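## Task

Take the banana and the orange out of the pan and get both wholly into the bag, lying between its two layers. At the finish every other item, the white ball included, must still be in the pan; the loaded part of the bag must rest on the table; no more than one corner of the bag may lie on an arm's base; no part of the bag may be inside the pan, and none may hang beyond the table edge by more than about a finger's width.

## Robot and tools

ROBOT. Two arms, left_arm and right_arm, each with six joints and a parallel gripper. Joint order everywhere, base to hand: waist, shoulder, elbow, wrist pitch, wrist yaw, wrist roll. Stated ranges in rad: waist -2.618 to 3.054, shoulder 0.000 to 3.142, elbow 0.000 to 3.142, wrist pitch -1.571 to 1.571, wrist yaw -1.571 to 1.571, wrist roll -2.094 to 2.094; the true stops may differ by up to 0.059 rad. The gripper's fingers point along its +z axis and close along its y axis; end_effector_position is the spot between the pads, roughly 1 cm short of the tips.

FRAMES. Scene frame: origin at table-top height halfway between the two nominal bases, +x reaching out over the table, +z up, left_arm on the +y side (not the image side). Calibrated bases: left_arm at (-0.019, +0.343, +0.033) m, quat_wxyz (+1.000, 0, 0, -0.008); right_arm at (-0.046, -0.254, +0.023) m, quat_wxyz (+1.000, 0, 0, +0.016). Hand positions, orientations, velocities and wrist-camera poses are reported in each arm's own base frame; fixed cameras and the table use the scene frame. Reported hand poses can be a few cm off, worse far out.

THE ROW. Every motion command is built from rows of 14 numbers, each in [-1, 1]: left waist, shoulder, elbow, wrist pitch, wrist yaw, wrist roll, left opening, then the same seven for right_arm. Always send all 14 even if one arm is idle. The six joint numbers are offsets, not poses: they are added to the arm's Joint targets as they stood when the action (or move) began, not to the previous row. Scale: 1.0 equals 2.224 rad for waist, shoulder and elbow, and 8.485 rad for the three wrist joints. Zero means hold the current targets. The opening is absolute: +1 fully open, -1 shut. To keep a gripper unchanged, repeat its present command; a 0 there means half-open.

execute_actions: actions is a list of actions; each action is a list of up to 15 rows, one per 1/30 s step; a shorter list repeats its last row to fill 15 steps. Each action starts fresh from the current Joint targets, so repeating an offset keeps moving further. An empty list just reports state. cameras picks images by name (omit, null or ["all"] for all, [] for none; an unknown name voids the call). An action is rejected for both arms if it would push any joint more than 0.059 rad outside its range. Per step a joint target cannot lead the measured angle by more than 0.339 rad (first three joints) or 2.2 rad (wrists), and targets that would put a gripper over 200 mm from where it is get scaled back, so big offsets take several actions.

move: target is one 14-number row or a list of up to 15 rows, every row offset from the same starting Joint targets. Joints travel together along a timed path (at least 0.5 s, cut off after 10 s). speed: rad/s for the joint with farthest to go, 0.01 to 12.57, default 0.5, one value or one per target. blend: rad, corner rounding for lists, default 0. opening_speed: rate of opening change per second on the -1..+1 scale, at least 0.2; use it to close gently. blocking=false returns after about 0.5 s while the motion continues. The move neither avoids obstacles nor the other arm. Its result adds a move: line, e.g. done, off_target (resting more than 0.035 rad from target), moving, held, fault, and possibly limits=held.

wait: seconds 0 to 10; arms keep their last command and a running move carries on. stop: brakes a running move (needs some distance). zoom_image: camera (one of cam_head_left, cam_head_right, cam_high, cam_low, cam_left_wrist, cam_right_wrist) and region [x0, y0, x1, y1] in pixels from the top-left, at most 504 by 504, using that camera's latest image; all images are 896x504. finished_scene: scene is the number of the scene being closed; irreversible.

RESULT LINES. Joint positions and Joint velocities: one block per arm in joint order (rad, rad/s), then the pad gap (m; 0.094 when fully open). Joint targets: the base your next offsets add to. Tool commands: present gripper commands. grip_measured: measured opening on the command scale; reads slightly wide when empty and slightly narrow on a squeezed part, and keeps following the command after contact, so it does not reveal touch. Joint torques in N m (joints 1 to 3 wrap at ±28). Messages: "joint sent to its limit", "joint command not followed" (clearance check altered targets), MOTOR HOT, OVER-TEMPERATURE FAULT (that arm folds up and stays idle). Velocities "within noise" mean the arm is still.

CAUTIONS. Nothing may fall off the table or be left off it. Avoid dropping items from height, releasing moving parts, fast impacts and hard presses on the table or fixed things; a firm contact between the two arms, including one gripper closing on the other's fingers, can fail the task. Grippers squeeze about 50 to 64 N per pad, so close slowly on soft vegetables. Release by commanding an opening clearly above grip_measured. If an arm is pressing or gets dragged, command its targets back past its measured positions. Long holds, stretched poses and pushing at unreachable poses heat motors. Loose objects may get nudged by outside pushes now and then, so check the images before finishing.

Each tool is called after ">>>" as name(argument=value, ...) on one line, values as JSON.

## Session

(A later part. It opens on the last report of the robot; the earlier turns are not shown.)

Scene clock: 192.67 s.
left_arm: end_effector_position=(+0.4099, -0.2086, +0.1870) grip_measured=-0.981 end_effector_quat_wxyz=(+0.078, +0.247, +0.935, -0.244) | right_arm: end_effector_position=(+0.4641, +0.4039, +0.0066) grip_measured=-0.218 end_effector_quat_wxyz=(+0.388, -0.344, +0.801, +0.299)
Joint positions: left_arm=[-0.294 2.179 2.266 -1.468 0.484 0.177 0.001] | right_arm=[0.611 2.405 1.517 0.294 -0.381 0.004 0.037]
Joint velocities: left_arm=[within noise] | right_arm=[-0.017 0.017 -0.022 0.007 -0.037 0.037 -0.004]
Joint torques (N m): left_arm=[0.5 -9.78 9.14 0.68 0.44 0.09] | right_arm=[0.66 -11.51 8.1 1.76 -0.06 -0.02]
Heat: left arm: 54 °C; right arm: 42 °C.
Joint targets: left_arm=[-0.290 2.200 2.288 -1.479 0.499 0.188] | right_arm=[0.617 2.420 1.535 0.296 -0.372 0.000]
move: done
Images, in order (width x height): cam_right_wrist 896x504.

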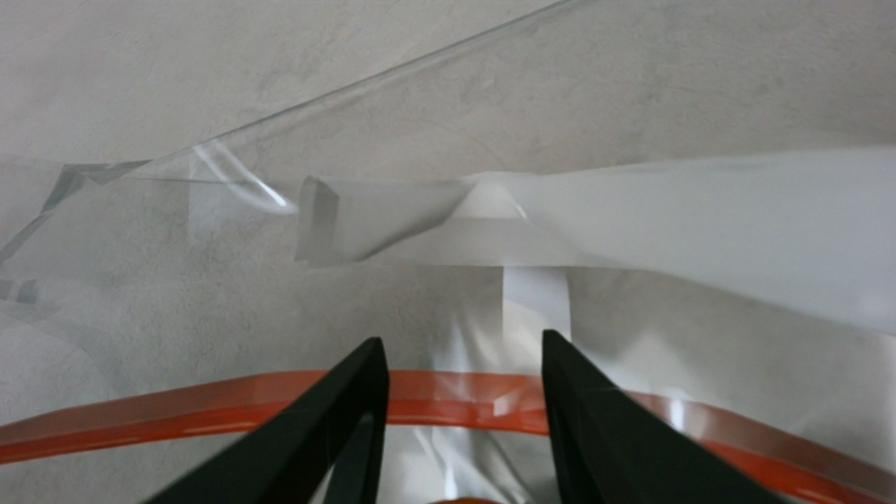

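>>> wait(seconds=0.1)

>>> zoom_image(camera="cam_low", region=[380, 250, 510, 350])

>>> zoom_image(camera="cam_head_left", region=[280, 180, 440, 320])

>>> zoom_image(camera="cam_high", region=[390, 90, 550, 220])

Scene clock: 193.03 s.
left_arm: end_effector_position=(+0.4099, -0.2086, +0.1870) grip_measured=-0.981 end_effector_quat_wxyz=(+0.078, +0.247, +0.935, -0.244) | right_arm: end_effector_position=(+0.4641, +0.4039, +0.0066) grip_measured=-0.216 end_effector_quat_wxyz=(+0.388, -0.344, +0.801, +0.299)
Joint positions: left_arm=[-0.294 2.179 2.266 -1.468 0.484 0.177 0.001] | right_arm=[0.611 2.405 1.517 0.294 -0.381 0.004 0.037]
Joint velocities: left_arm=[within noise] | right_arm=[-0.002 0.032 0.002 -0.037 -0.037 0.022 -0.004]
Joint torques (N m): left_arm=[0.49 -9.83 9.11 0.7 0.43 0.08] | right_arm=[0.66 -11.49 8.09 1.76 -0.06 -0.01]
Heat: left arm: 54 °C; right arm: 42 °C.
Joint targets: left_arm=[-0.290 2.200 2.288 -1.479 0.499 0.188] | right_arm=[0.617 2.420 1.535 0.296 -0.372 0.000]
Tool commands: left_gripper/opening=-1.0 right_gripper/opening=-0.22
wait: 0.10 s; at rest from the start

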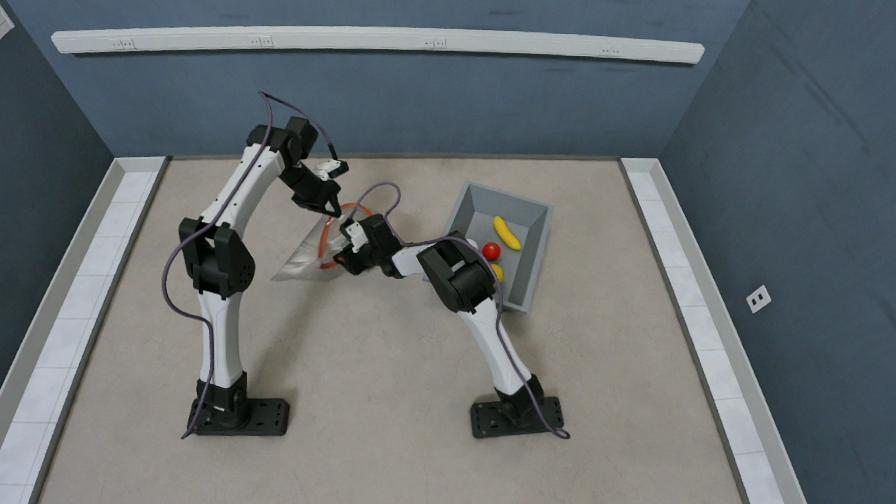

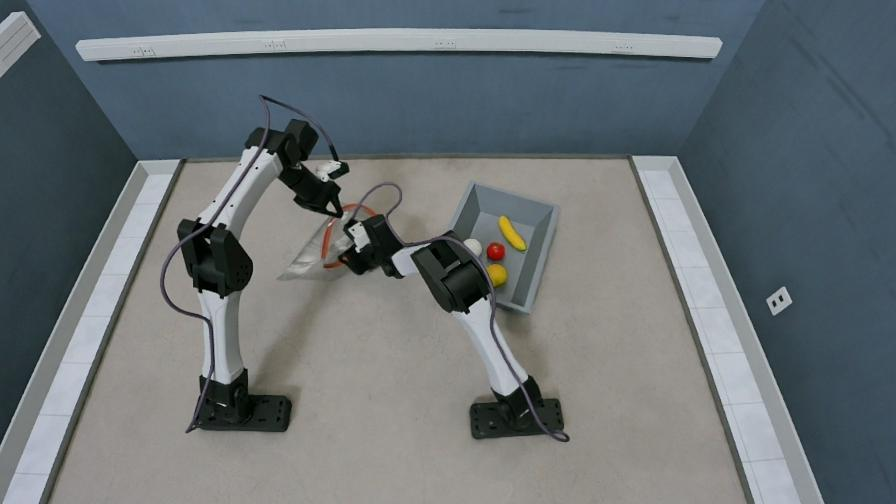

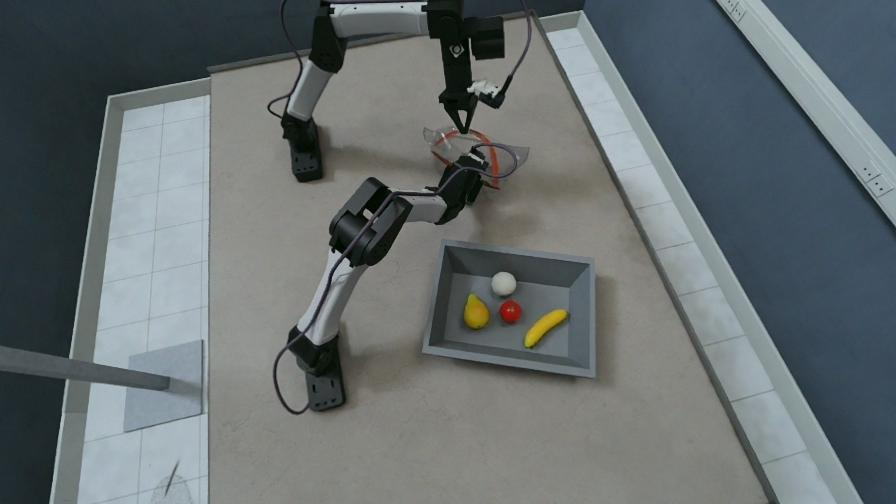

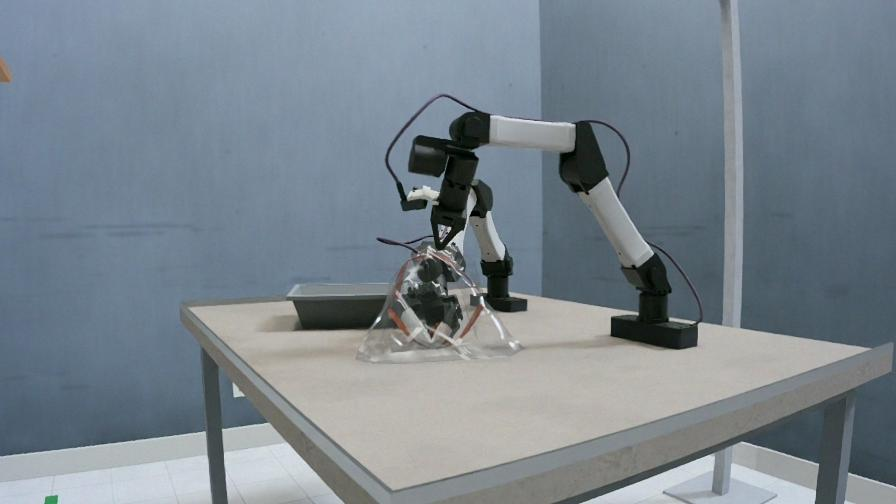

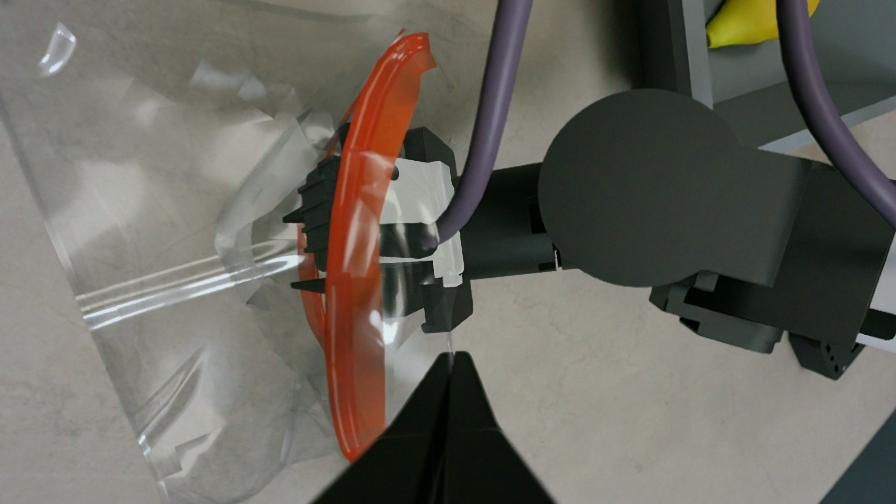

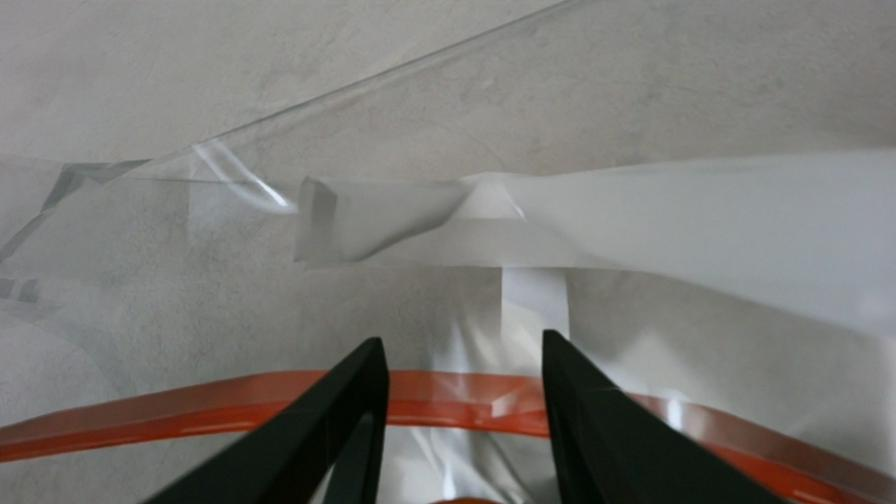

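Scaled by 3.877 from the camera's 896x504 image, which has a finer 1280x720 frame.

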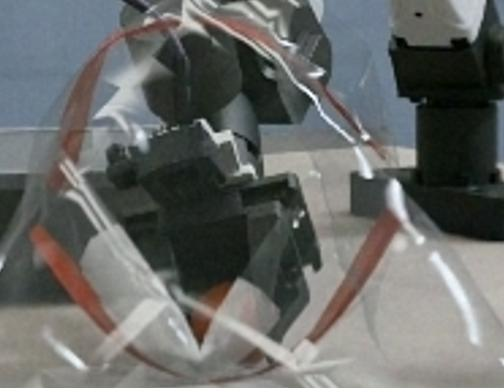

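Scaled by 3.150 from the camera's 896x504 image, which has a finer 1280x720 frame.

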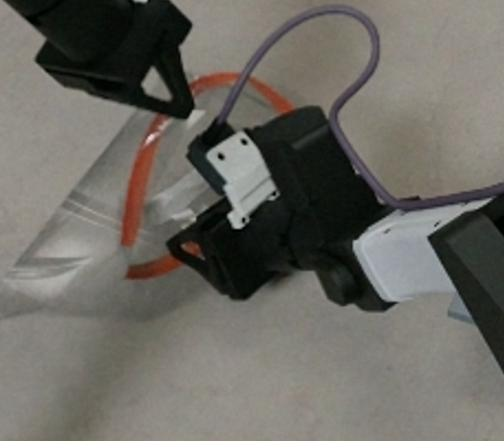

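Scaled by 3.150 from the camera's 896x504 image, which has a finer 1280x720 frame.

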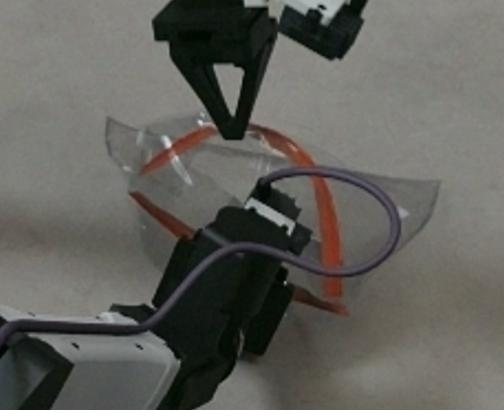

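>>> move(target=[[0,0,0,0,0,0,-1,0,0,0,0,0,0,0.35],[0,0,0,0,0,0,-1,-0.0160,-0.0740,-0.110,0.0126,0,0,0.35]], opening_speed=0.4, speed=0.08, cameras=["cam_right_wrist","cam_low","cam_left_wrist"])

>>> zoom_image(camera="cam_low", region=[380, 250, 510, 350])

Scene clock: 198.77 s.
left_arm: end_effector_position=(+0.4099, -0.2085, +0.1870) grip_measured=-0.981 end_effector_quat_wxyz=(+0.077, +0.247, +0.935, -0.244) | right_arm: end_effector_position=(+0.4417, +0.3735, +0.0055) grip_measured=+0.348 end_effector_quat_wxyz=(+0.394, -0.337, +0.803, +0.294)
Joint positions: left_arm=[-0.294 2.179 2.266 -1.468 0.484 0.177 0.001] | right_arm=[0.59 2.301 1.301 0.412 -0.381 0.001 0.063]
Joint velocities: within noise
Joint torques (N m): left_arm=[0.46 -9.81 9.17 0.69 0.44 0.09] | right_arm=[-0.79 -15.77 5.04 1.63 -0.06 0.02]
Heat: left arm: 53 °C; right arm: 45 °C.
Joint targets: left_arm=[-0.290 2.200 2.288 -1.479 0.499 0.188] | right_arm=[0.581 2.255 1.291 0.404 -0.372 0.000]
move: off_target (right_arm); right_arm: the shoulder is farthest, 0.046 rad from its target
Images, in order (width x height): cam_low 896x504, cam_left_wrist 896x504, cam_right_wrist 896x504.

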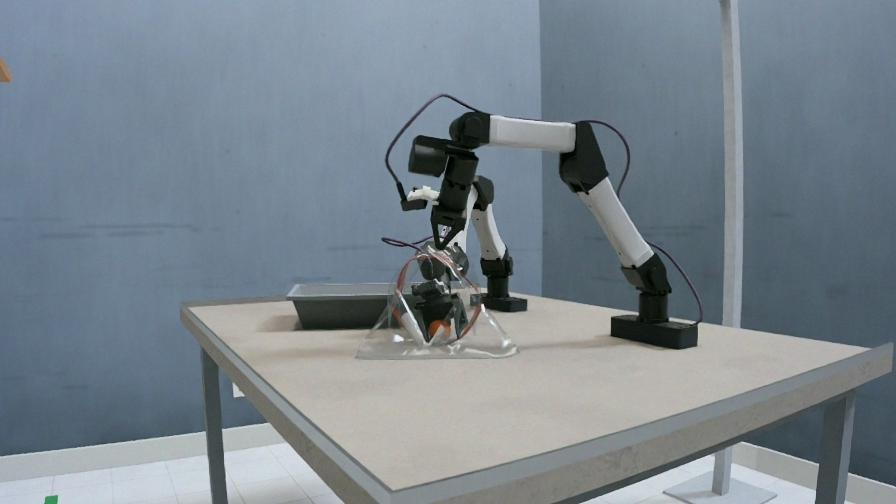

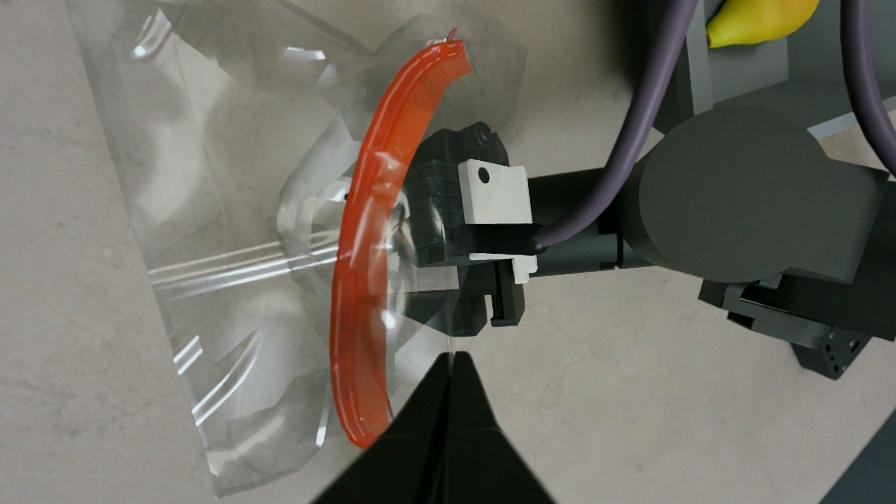

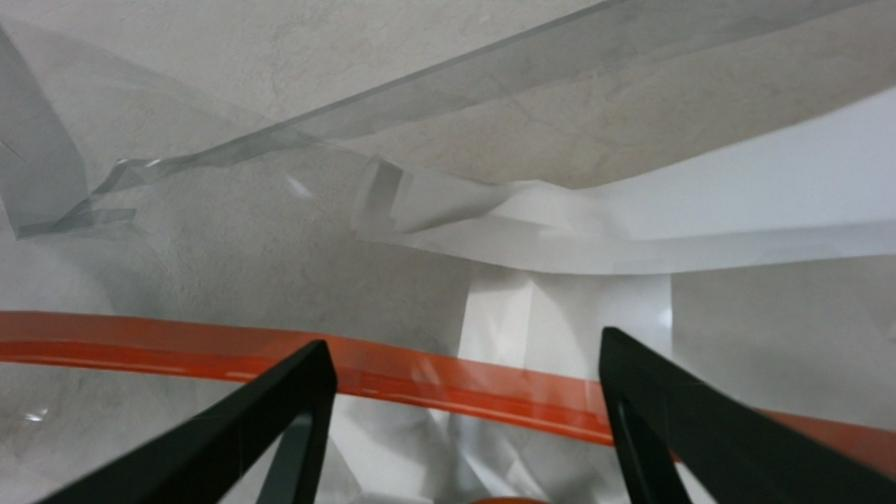

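Scaled by 3.877 from the camera's 896x504 image, which has a finer 1280x720 frame.

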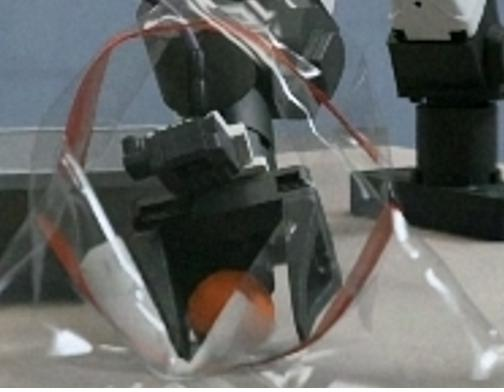

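>>> move(target=[[0,0,0,0,0,0,-1,0,-0.0629,0.0378,-0.0323,0,0,0.35],[0,0,0,0,0,0,-1,-0.0274,-0.1619,-0.0094,-0.0662,0,0,0.35]], speed=0.12, cameras=["cam_right_wrist","cam_low","cam_left_wrist"])

>>> zoom_image(camera="cam_low", region=[350, 230, 530, 370])

Scene clock: 206.23 s.
left_arm: end_effector_position=(+0.4099, -0.2085, +0.1870) grip_measured=-0.981 end_effector_quat_wxyz=(+0.077, +0.247, +0.935, -0.244) | right_arm: end_effector_position=(+0.4034, +0.3099, +0.0810) grip_measured=+0.349 end_effector_quat_wxyz=(+0.298, -0.304, +0.866, +0.263)
Joint positions: left_arm=[-0.294 2.179 2.266 -1.468 0.484 0.177 0.001] | right_arm=[0.528 1.943 1.274 -0.16 -0.38 0.001 0.063]
Joint velocities: within noise
Joint torques (N m): left_arm=[0.47 -9.83 9.17 0.69 0.44 0.08] | right_arm=[-0.64 -14.01 6.38 1.55 -0.1 0.01]
Heat: left arm: 51 °C; right arm: 48 °C.
Joint targets: left_arm=[-0.290 2.200 2.288 -1.479 0.499 0.188] | right_arm=[0.521 1.895 1.270 -0.158 -0.372 0.000]
move: off_target (right_arm); right_arm: the shoulder is farthest, 0.048 rad from its target
Images, in order (width x height): cam_low 896x504, cam_left_wrist 896x504, cam_right_wrist 896x504.

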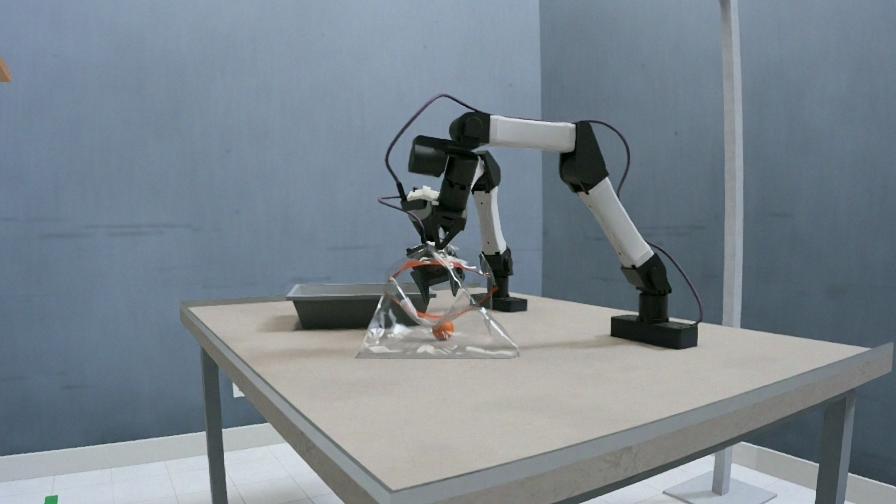

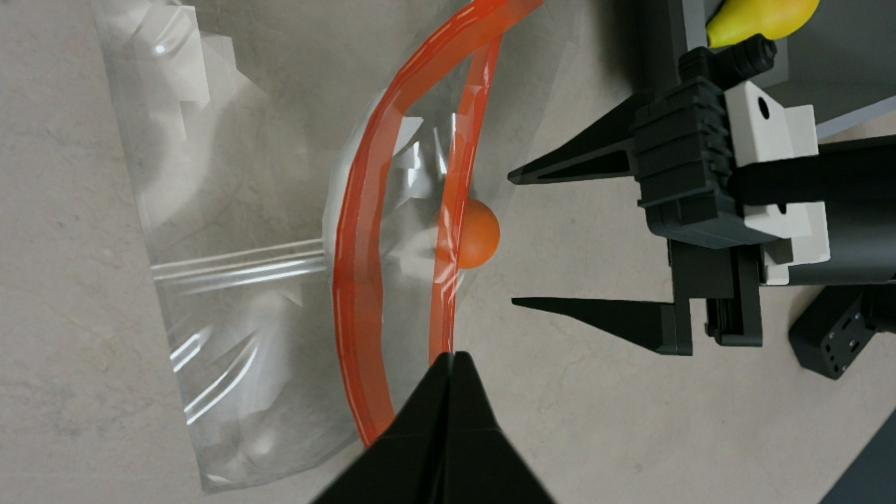

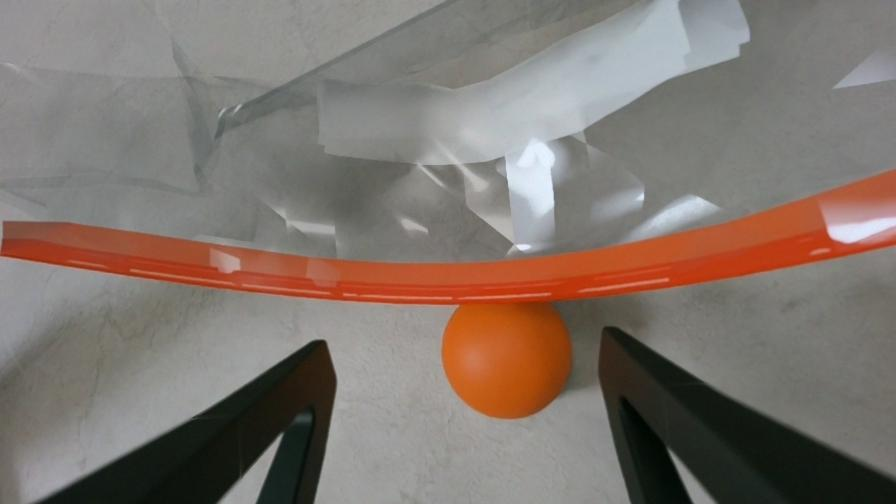

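Scaled by 2.800 from the camera's 896x504 image, which has a finer 1280x720 frame.

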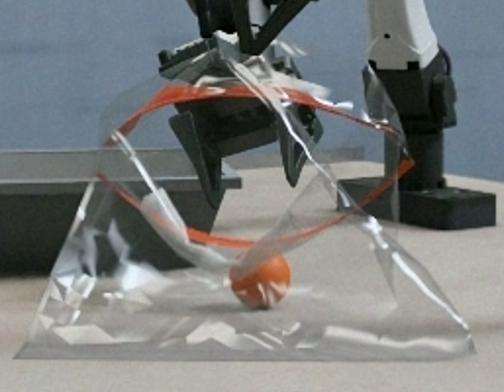

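>>> zoom_image(camera="cam_right_wrist", region=[350, 200, 690, 440])

>>> zoom_image(camera="cam_left_wrist", region=[330, 80, 630, 380])

>>> zoom_image(camera="cam_low", region=[400, 290, 490, 360])

Scaled by 1.482 from the camera's 896x504 image, which has a finer 1280x720 frame.

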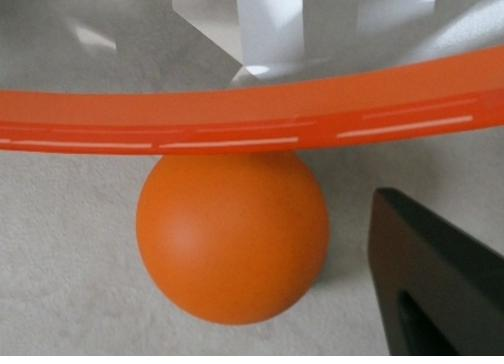

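Scaled by 1.680 from the camera's 896x504 image, which has a finer 1280x720 frame.

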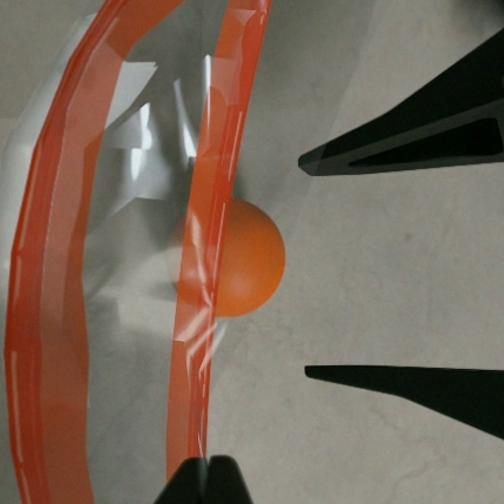

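Scaled by 5.600 from the camera's 896x504 image, which has a finer 1280x720 frame.

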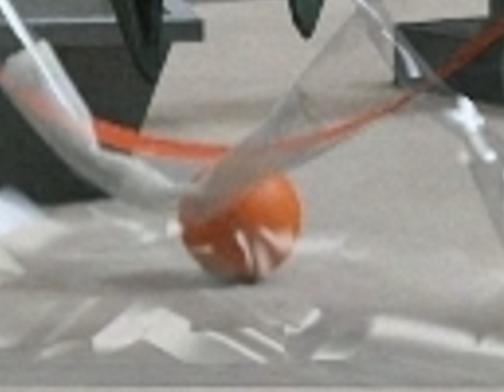

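>>> move(target=[[0,0,0,0,0,0,-1,0.0445,-0.0562,-0.1439,0.0304,0.0262,0,0.35],[0,0,0,0,0,0,-1,0.0854,0.0099,-0.2181,0.0799,0.0625,0,0.45]], speed=0.25, cameras=["cam_right_wrist","cam_high","cam_left_wrist"])

Scene clock: 213.40 s.
left_arm: end_effector_position=(+0.4099, -0.2085, +0.1870) grip_measured=-0.981 end_effector_quat_wxyz=(+0.077, +0.247, +0.935, -0.244) | right_arm: end_effector_position=(+0.3735, +0.2835, +0.0255) grip_measured=+0.449 end_effector_quat_wxyz=(+0.451, -0.274, +0.844, +0.096)
Joint positions: left_arm=[-0.294 2.179 2.266 -1.468 0.484 0.177 0.001] | right_arm=[0.704 1.906 0.787 0.499 0.148 0.001 0.068]
Joint velocities: within noise
Joint torques (N m): left_arm=[0.49 -9.81 9.17 0.69 0.44 0.08] | right_arm=[0.66 -7.34 5.23 1.95 0.11 0.04]
Heat: left arm: 50 °C; right arm: 47 °C.
Joint targets: left_arm=[-0.290 2.200 2.288 -1.479 0.499 0.188] | right_arm=[0.711 1.917 0.785 0.520 0.158 0.000]
move: done
Images, in order (width x height): cam_high 896x504, cam_left_wrist 896x504, cam_right_wrist 896x504.

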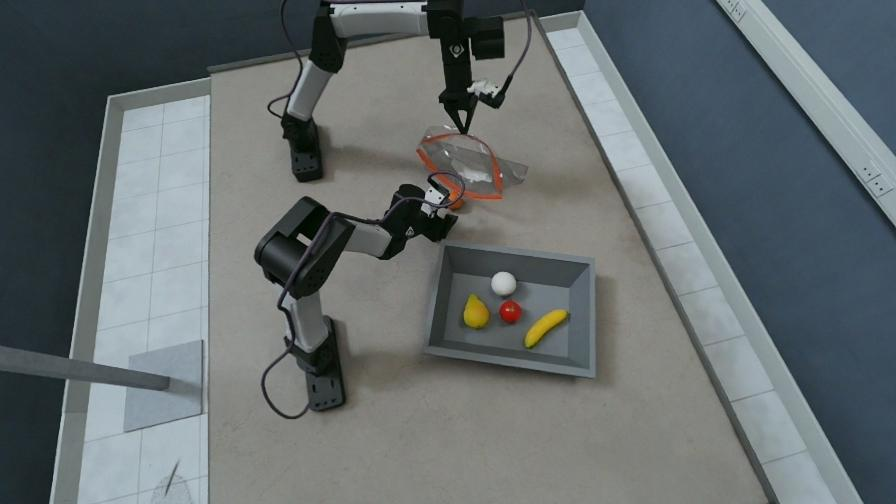

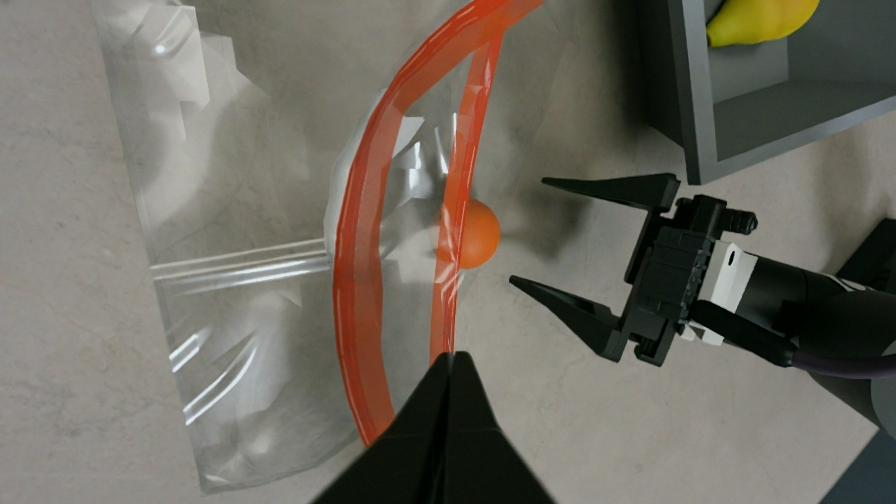

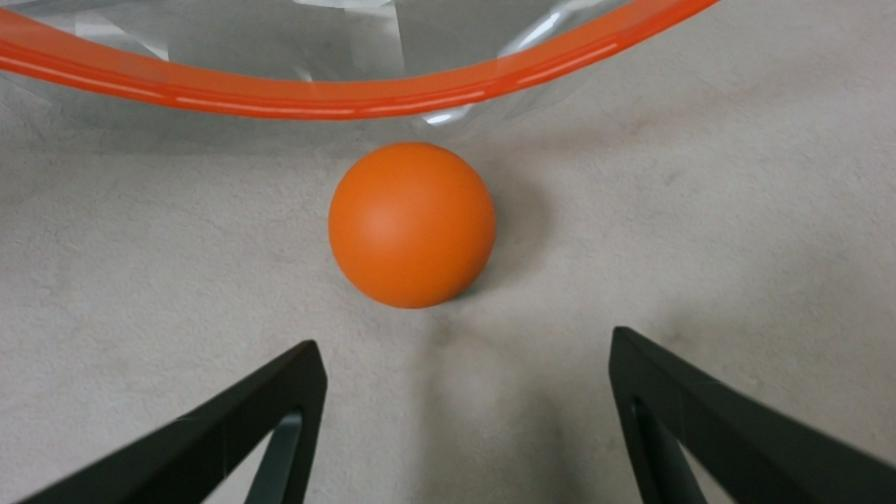

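>>> move(target=[0,0,0,0,0,0,-1,0.0085,0.04,0.0607,-0.0024,0,0,0.45], speed=0.1, cameras=["cam_right_wrist","cam_low","cam_left_wrist"])

>>> zoom_image(camera="cam_low", region=[380, 270, 510, 370])

Scene clock: 215.80 s.
left_arm: end_effector_position=(+0.4099, -0.2085, +0.1870) grip_measured=-0.981 end_effector_quat_wxyz=(+0.077, +0.247, +0.935, -0.244) | right_arm: end_effector_position=(+0.3894, +0.3088, +0.0245) grip_measured=+0.449 end_effector_quat_wxyz=(+0.458, -0.279, +0.838, +0.103)
Joint positions: left_arm=[-0.294 2.179 2.266 -1.468 0.484 0.177 0.001] | right_arm=[0.722 1.993 0.896 0.496 0.148 0.001 0.068]
Joint velocities: within noise
Joint torques (N m): left_arm=[0.5 -9.77 9.18 0.7 0.43 0.07] | right_arm=[0.7 -7.94 7.83 1.84 0.11 0.04]
Heat: left arm: 50 °C; right arm: 47 °C.
Joint targets: left_arm=[-0.290 2.200 2.288 -1.479 0.499 0.188] | right_arm=[0.730 2.006 0.920 0.499 0.158 0.000]
move: done
Images, in order (width x height): cam_low 896x504, cam_left_wrist 896x504, cam_right_wrist 896x504.

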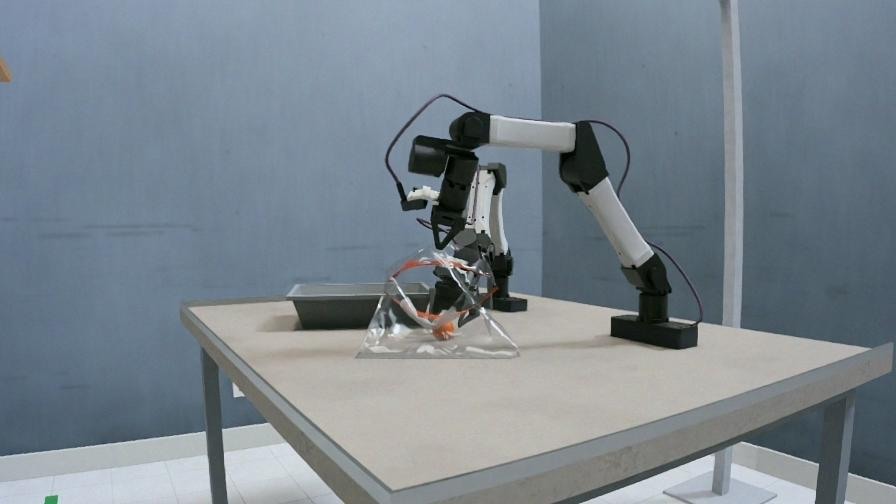

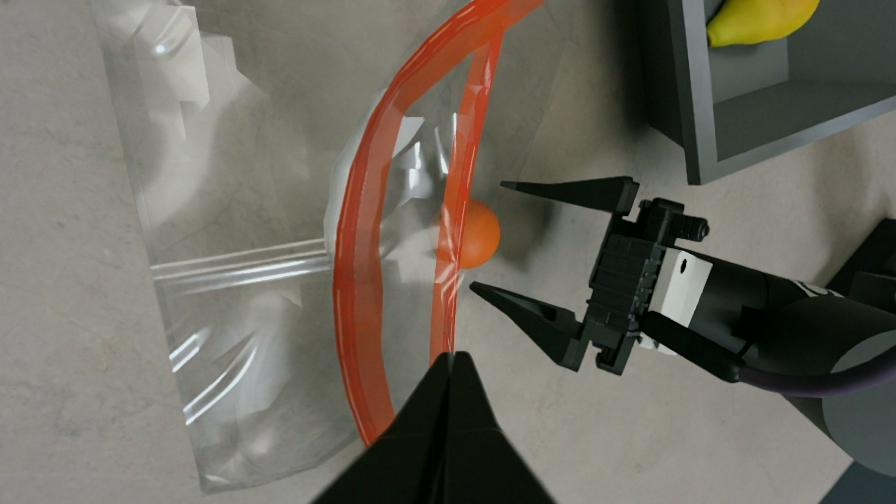

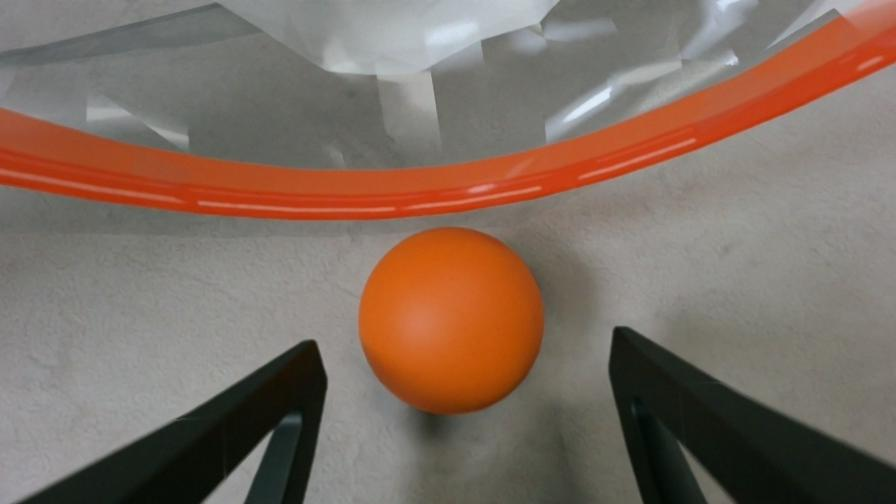

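Scaled by 3.877 from the camera's 896x504 image, which has a finer 1280x720 frame.

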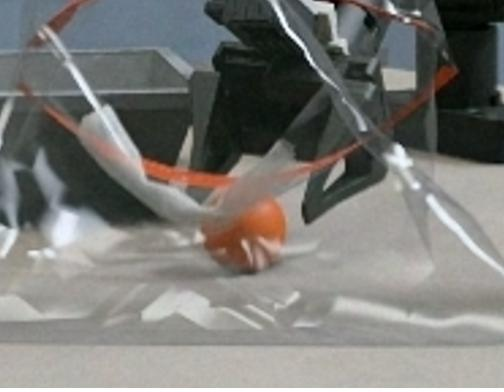

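>>> move(target=[[0,0,0,0,0,0,-1,-0.0005,0.0378,0.0396,0,0,0,0.45],[0,0,0,0,0,0,-1,-0.0005,0.0378,0.0396,0,0,0,-0.22]], speed=0.1, opening_speed=0.3, cameras=["cam_right_wrist","cam_low","cam_left_wrist"])

>>> zoom_image(camera="cam_low", region=[380, 270, 510, 370])

Scene clock: 220.30 s.
left_arm: end_effector_position=(+0.4099, -0.2085, +0.1870) grip_measured=-0.981 end_effector_quat_wxyz=(+0.077, +0.247, +0.935, -0.244) | right_arm: end_effector_position=(+0.4050, +0.3225, +0.0156) grip_measured=-0.153 end_effector_quat_wxyz=(+0.459, -0.279, +0.837, +0.103)
Joint positions: left_arm=[-0.294 2.179 2.266 -1.468 0.484 0.177 0.001] | right_arm=[0.722 2.077 0.983 0.495 0.149 0.001 0.04]
Joint velocities: within noise
Joint torques (N m): left_arm=[0.49 -9.78 9.14 0.69 0.44 0.08] | right_arm=[0.64 -8.61 7.9 1.81 0.11 0.04]
Heat: left arm: 50 °C; right arm: 46 °C.
Joint targets: left_arm=[-0.290 2.200 2.288 -1.479 0.499 0.188] | right_arm=[0.729 2.090 1.008 0.499 0.158 0.000]
move: done
Images, in order (width x height): cam_low 896x504, cam_left_wrist 896x504, cam_right_wrist 896x504.

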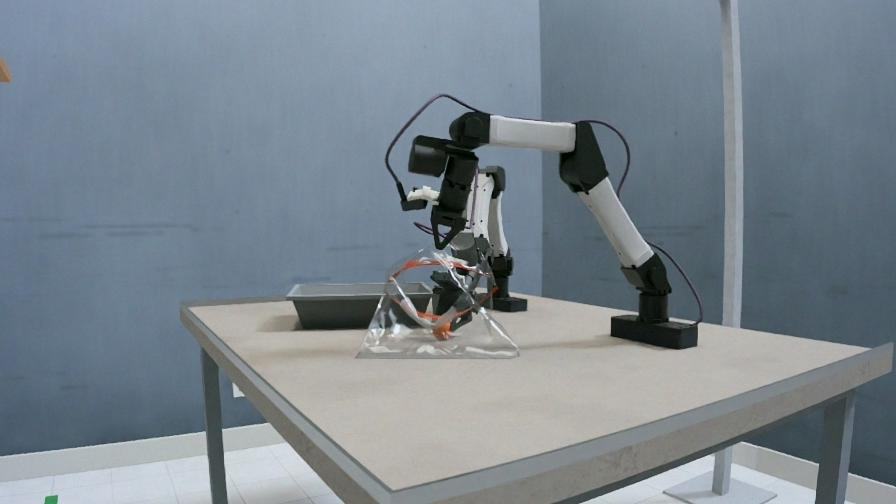

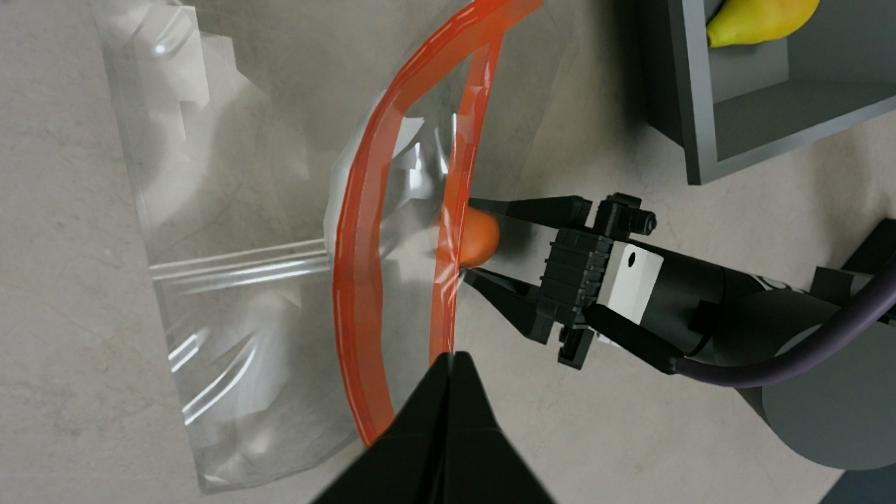

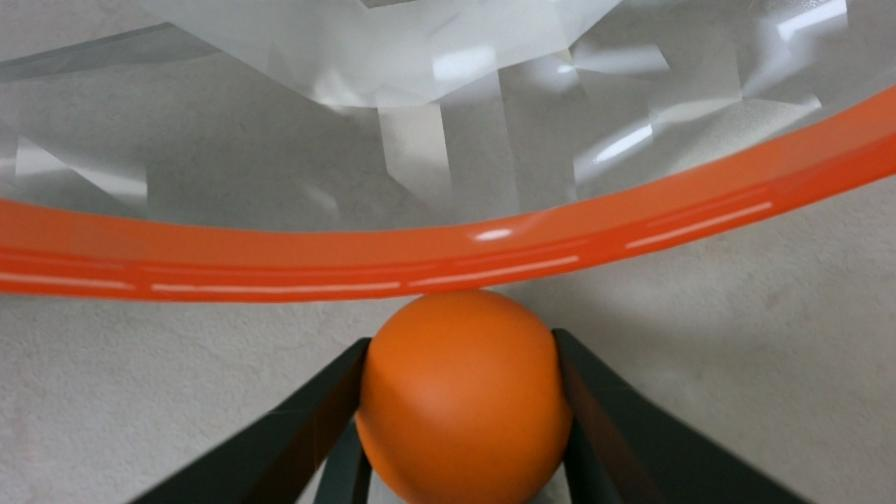

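Scaled by 3.877 from the camera's 896x504 image, which has a finer 1280x720 frame.

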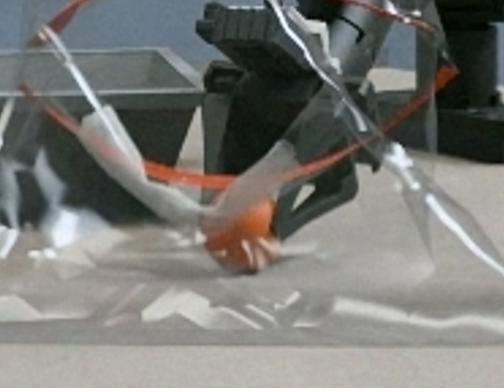

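>>> move(target=[[0,0,0,0,0,0,-1,-0.0081,-0.098,-0.1003,0.0025,0,0,-0.25],[0,0,0,0,0,0,-1,-0.1281,-0.1637,0.0324,-0.06,-0.0787,0,-0.25]], speed=0.2, cameras=["cam_right_wrist","cam_low","cam_left_wrist"])

>>> zoom_image(camera="cam_low", region=[350, 230, 530, 370])

Scene clock: 226.67 s.
left_arm: end_effector_position=(+0.4099, -0.2085, +0.1870) grip_measured=-0.981 end_effector_quat_wxyz=(+0.077, +0.247, +0.935, -0.244) | right_arm: end_effector_position=(+0.3831, +0.2769, +0.1065) grip_measured=-0.163 end_effector_quat_wxyz=(+0.336, -0.295, +0.840, +0.308)
Joint positions: left_arm=[-0.294 2.179 2.266 -1.468 0.484 0.177 0.001] | right_arm=[0.449 1.767 1.053 -0.013 -0.498 0.001 0.039]
Joint velocities: within noise
Joint torques (N m): left_arm=[0.49 -9.74 9.13 0.7 0.43 0.08] | right_arm=[-0.54 -11.89 9.35 1.65 -0.32 0.01]
Heat: left arm: 49 °C; right arm: 46 °C.
Joint targets: left_arm=[-0.290 2.200 2.288 -1.479 0.499 0.188] | right_arm=[0.443 1.726 1.080 -0.010 -0.510 0.000]
move: off_target (right_arm); right_arm: the shoulder is farthest, 0.041 rad from its target
Images, in order (width x height): cam_low 896x504, cam_left_wrist 896x504, cam_right_wrist 896x504.

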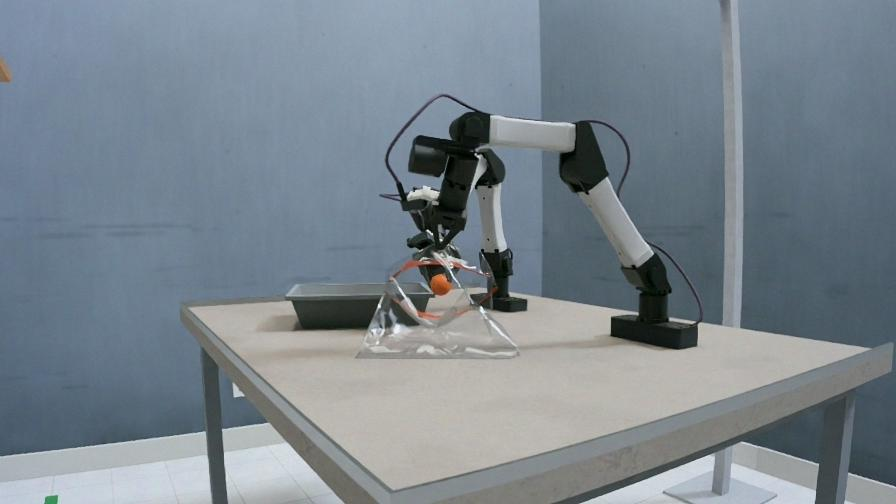

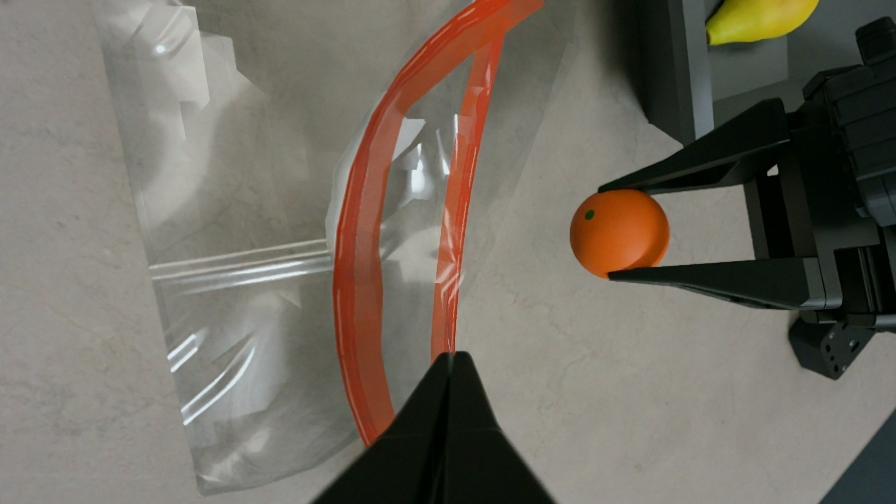

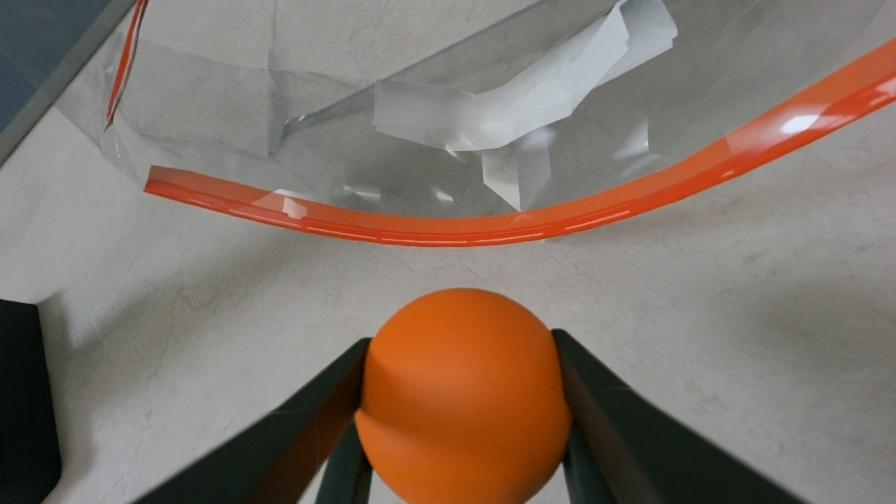

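Scaled by 2.800 from the camera's 896x504 image, which has a finer 1280x720 frame.

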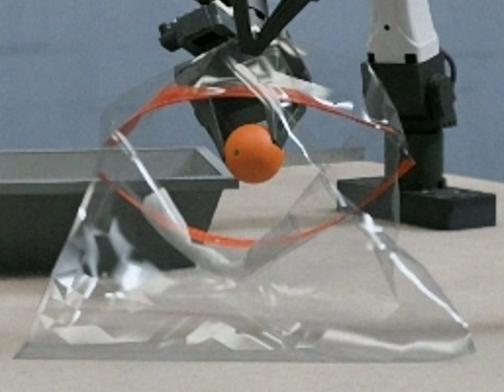

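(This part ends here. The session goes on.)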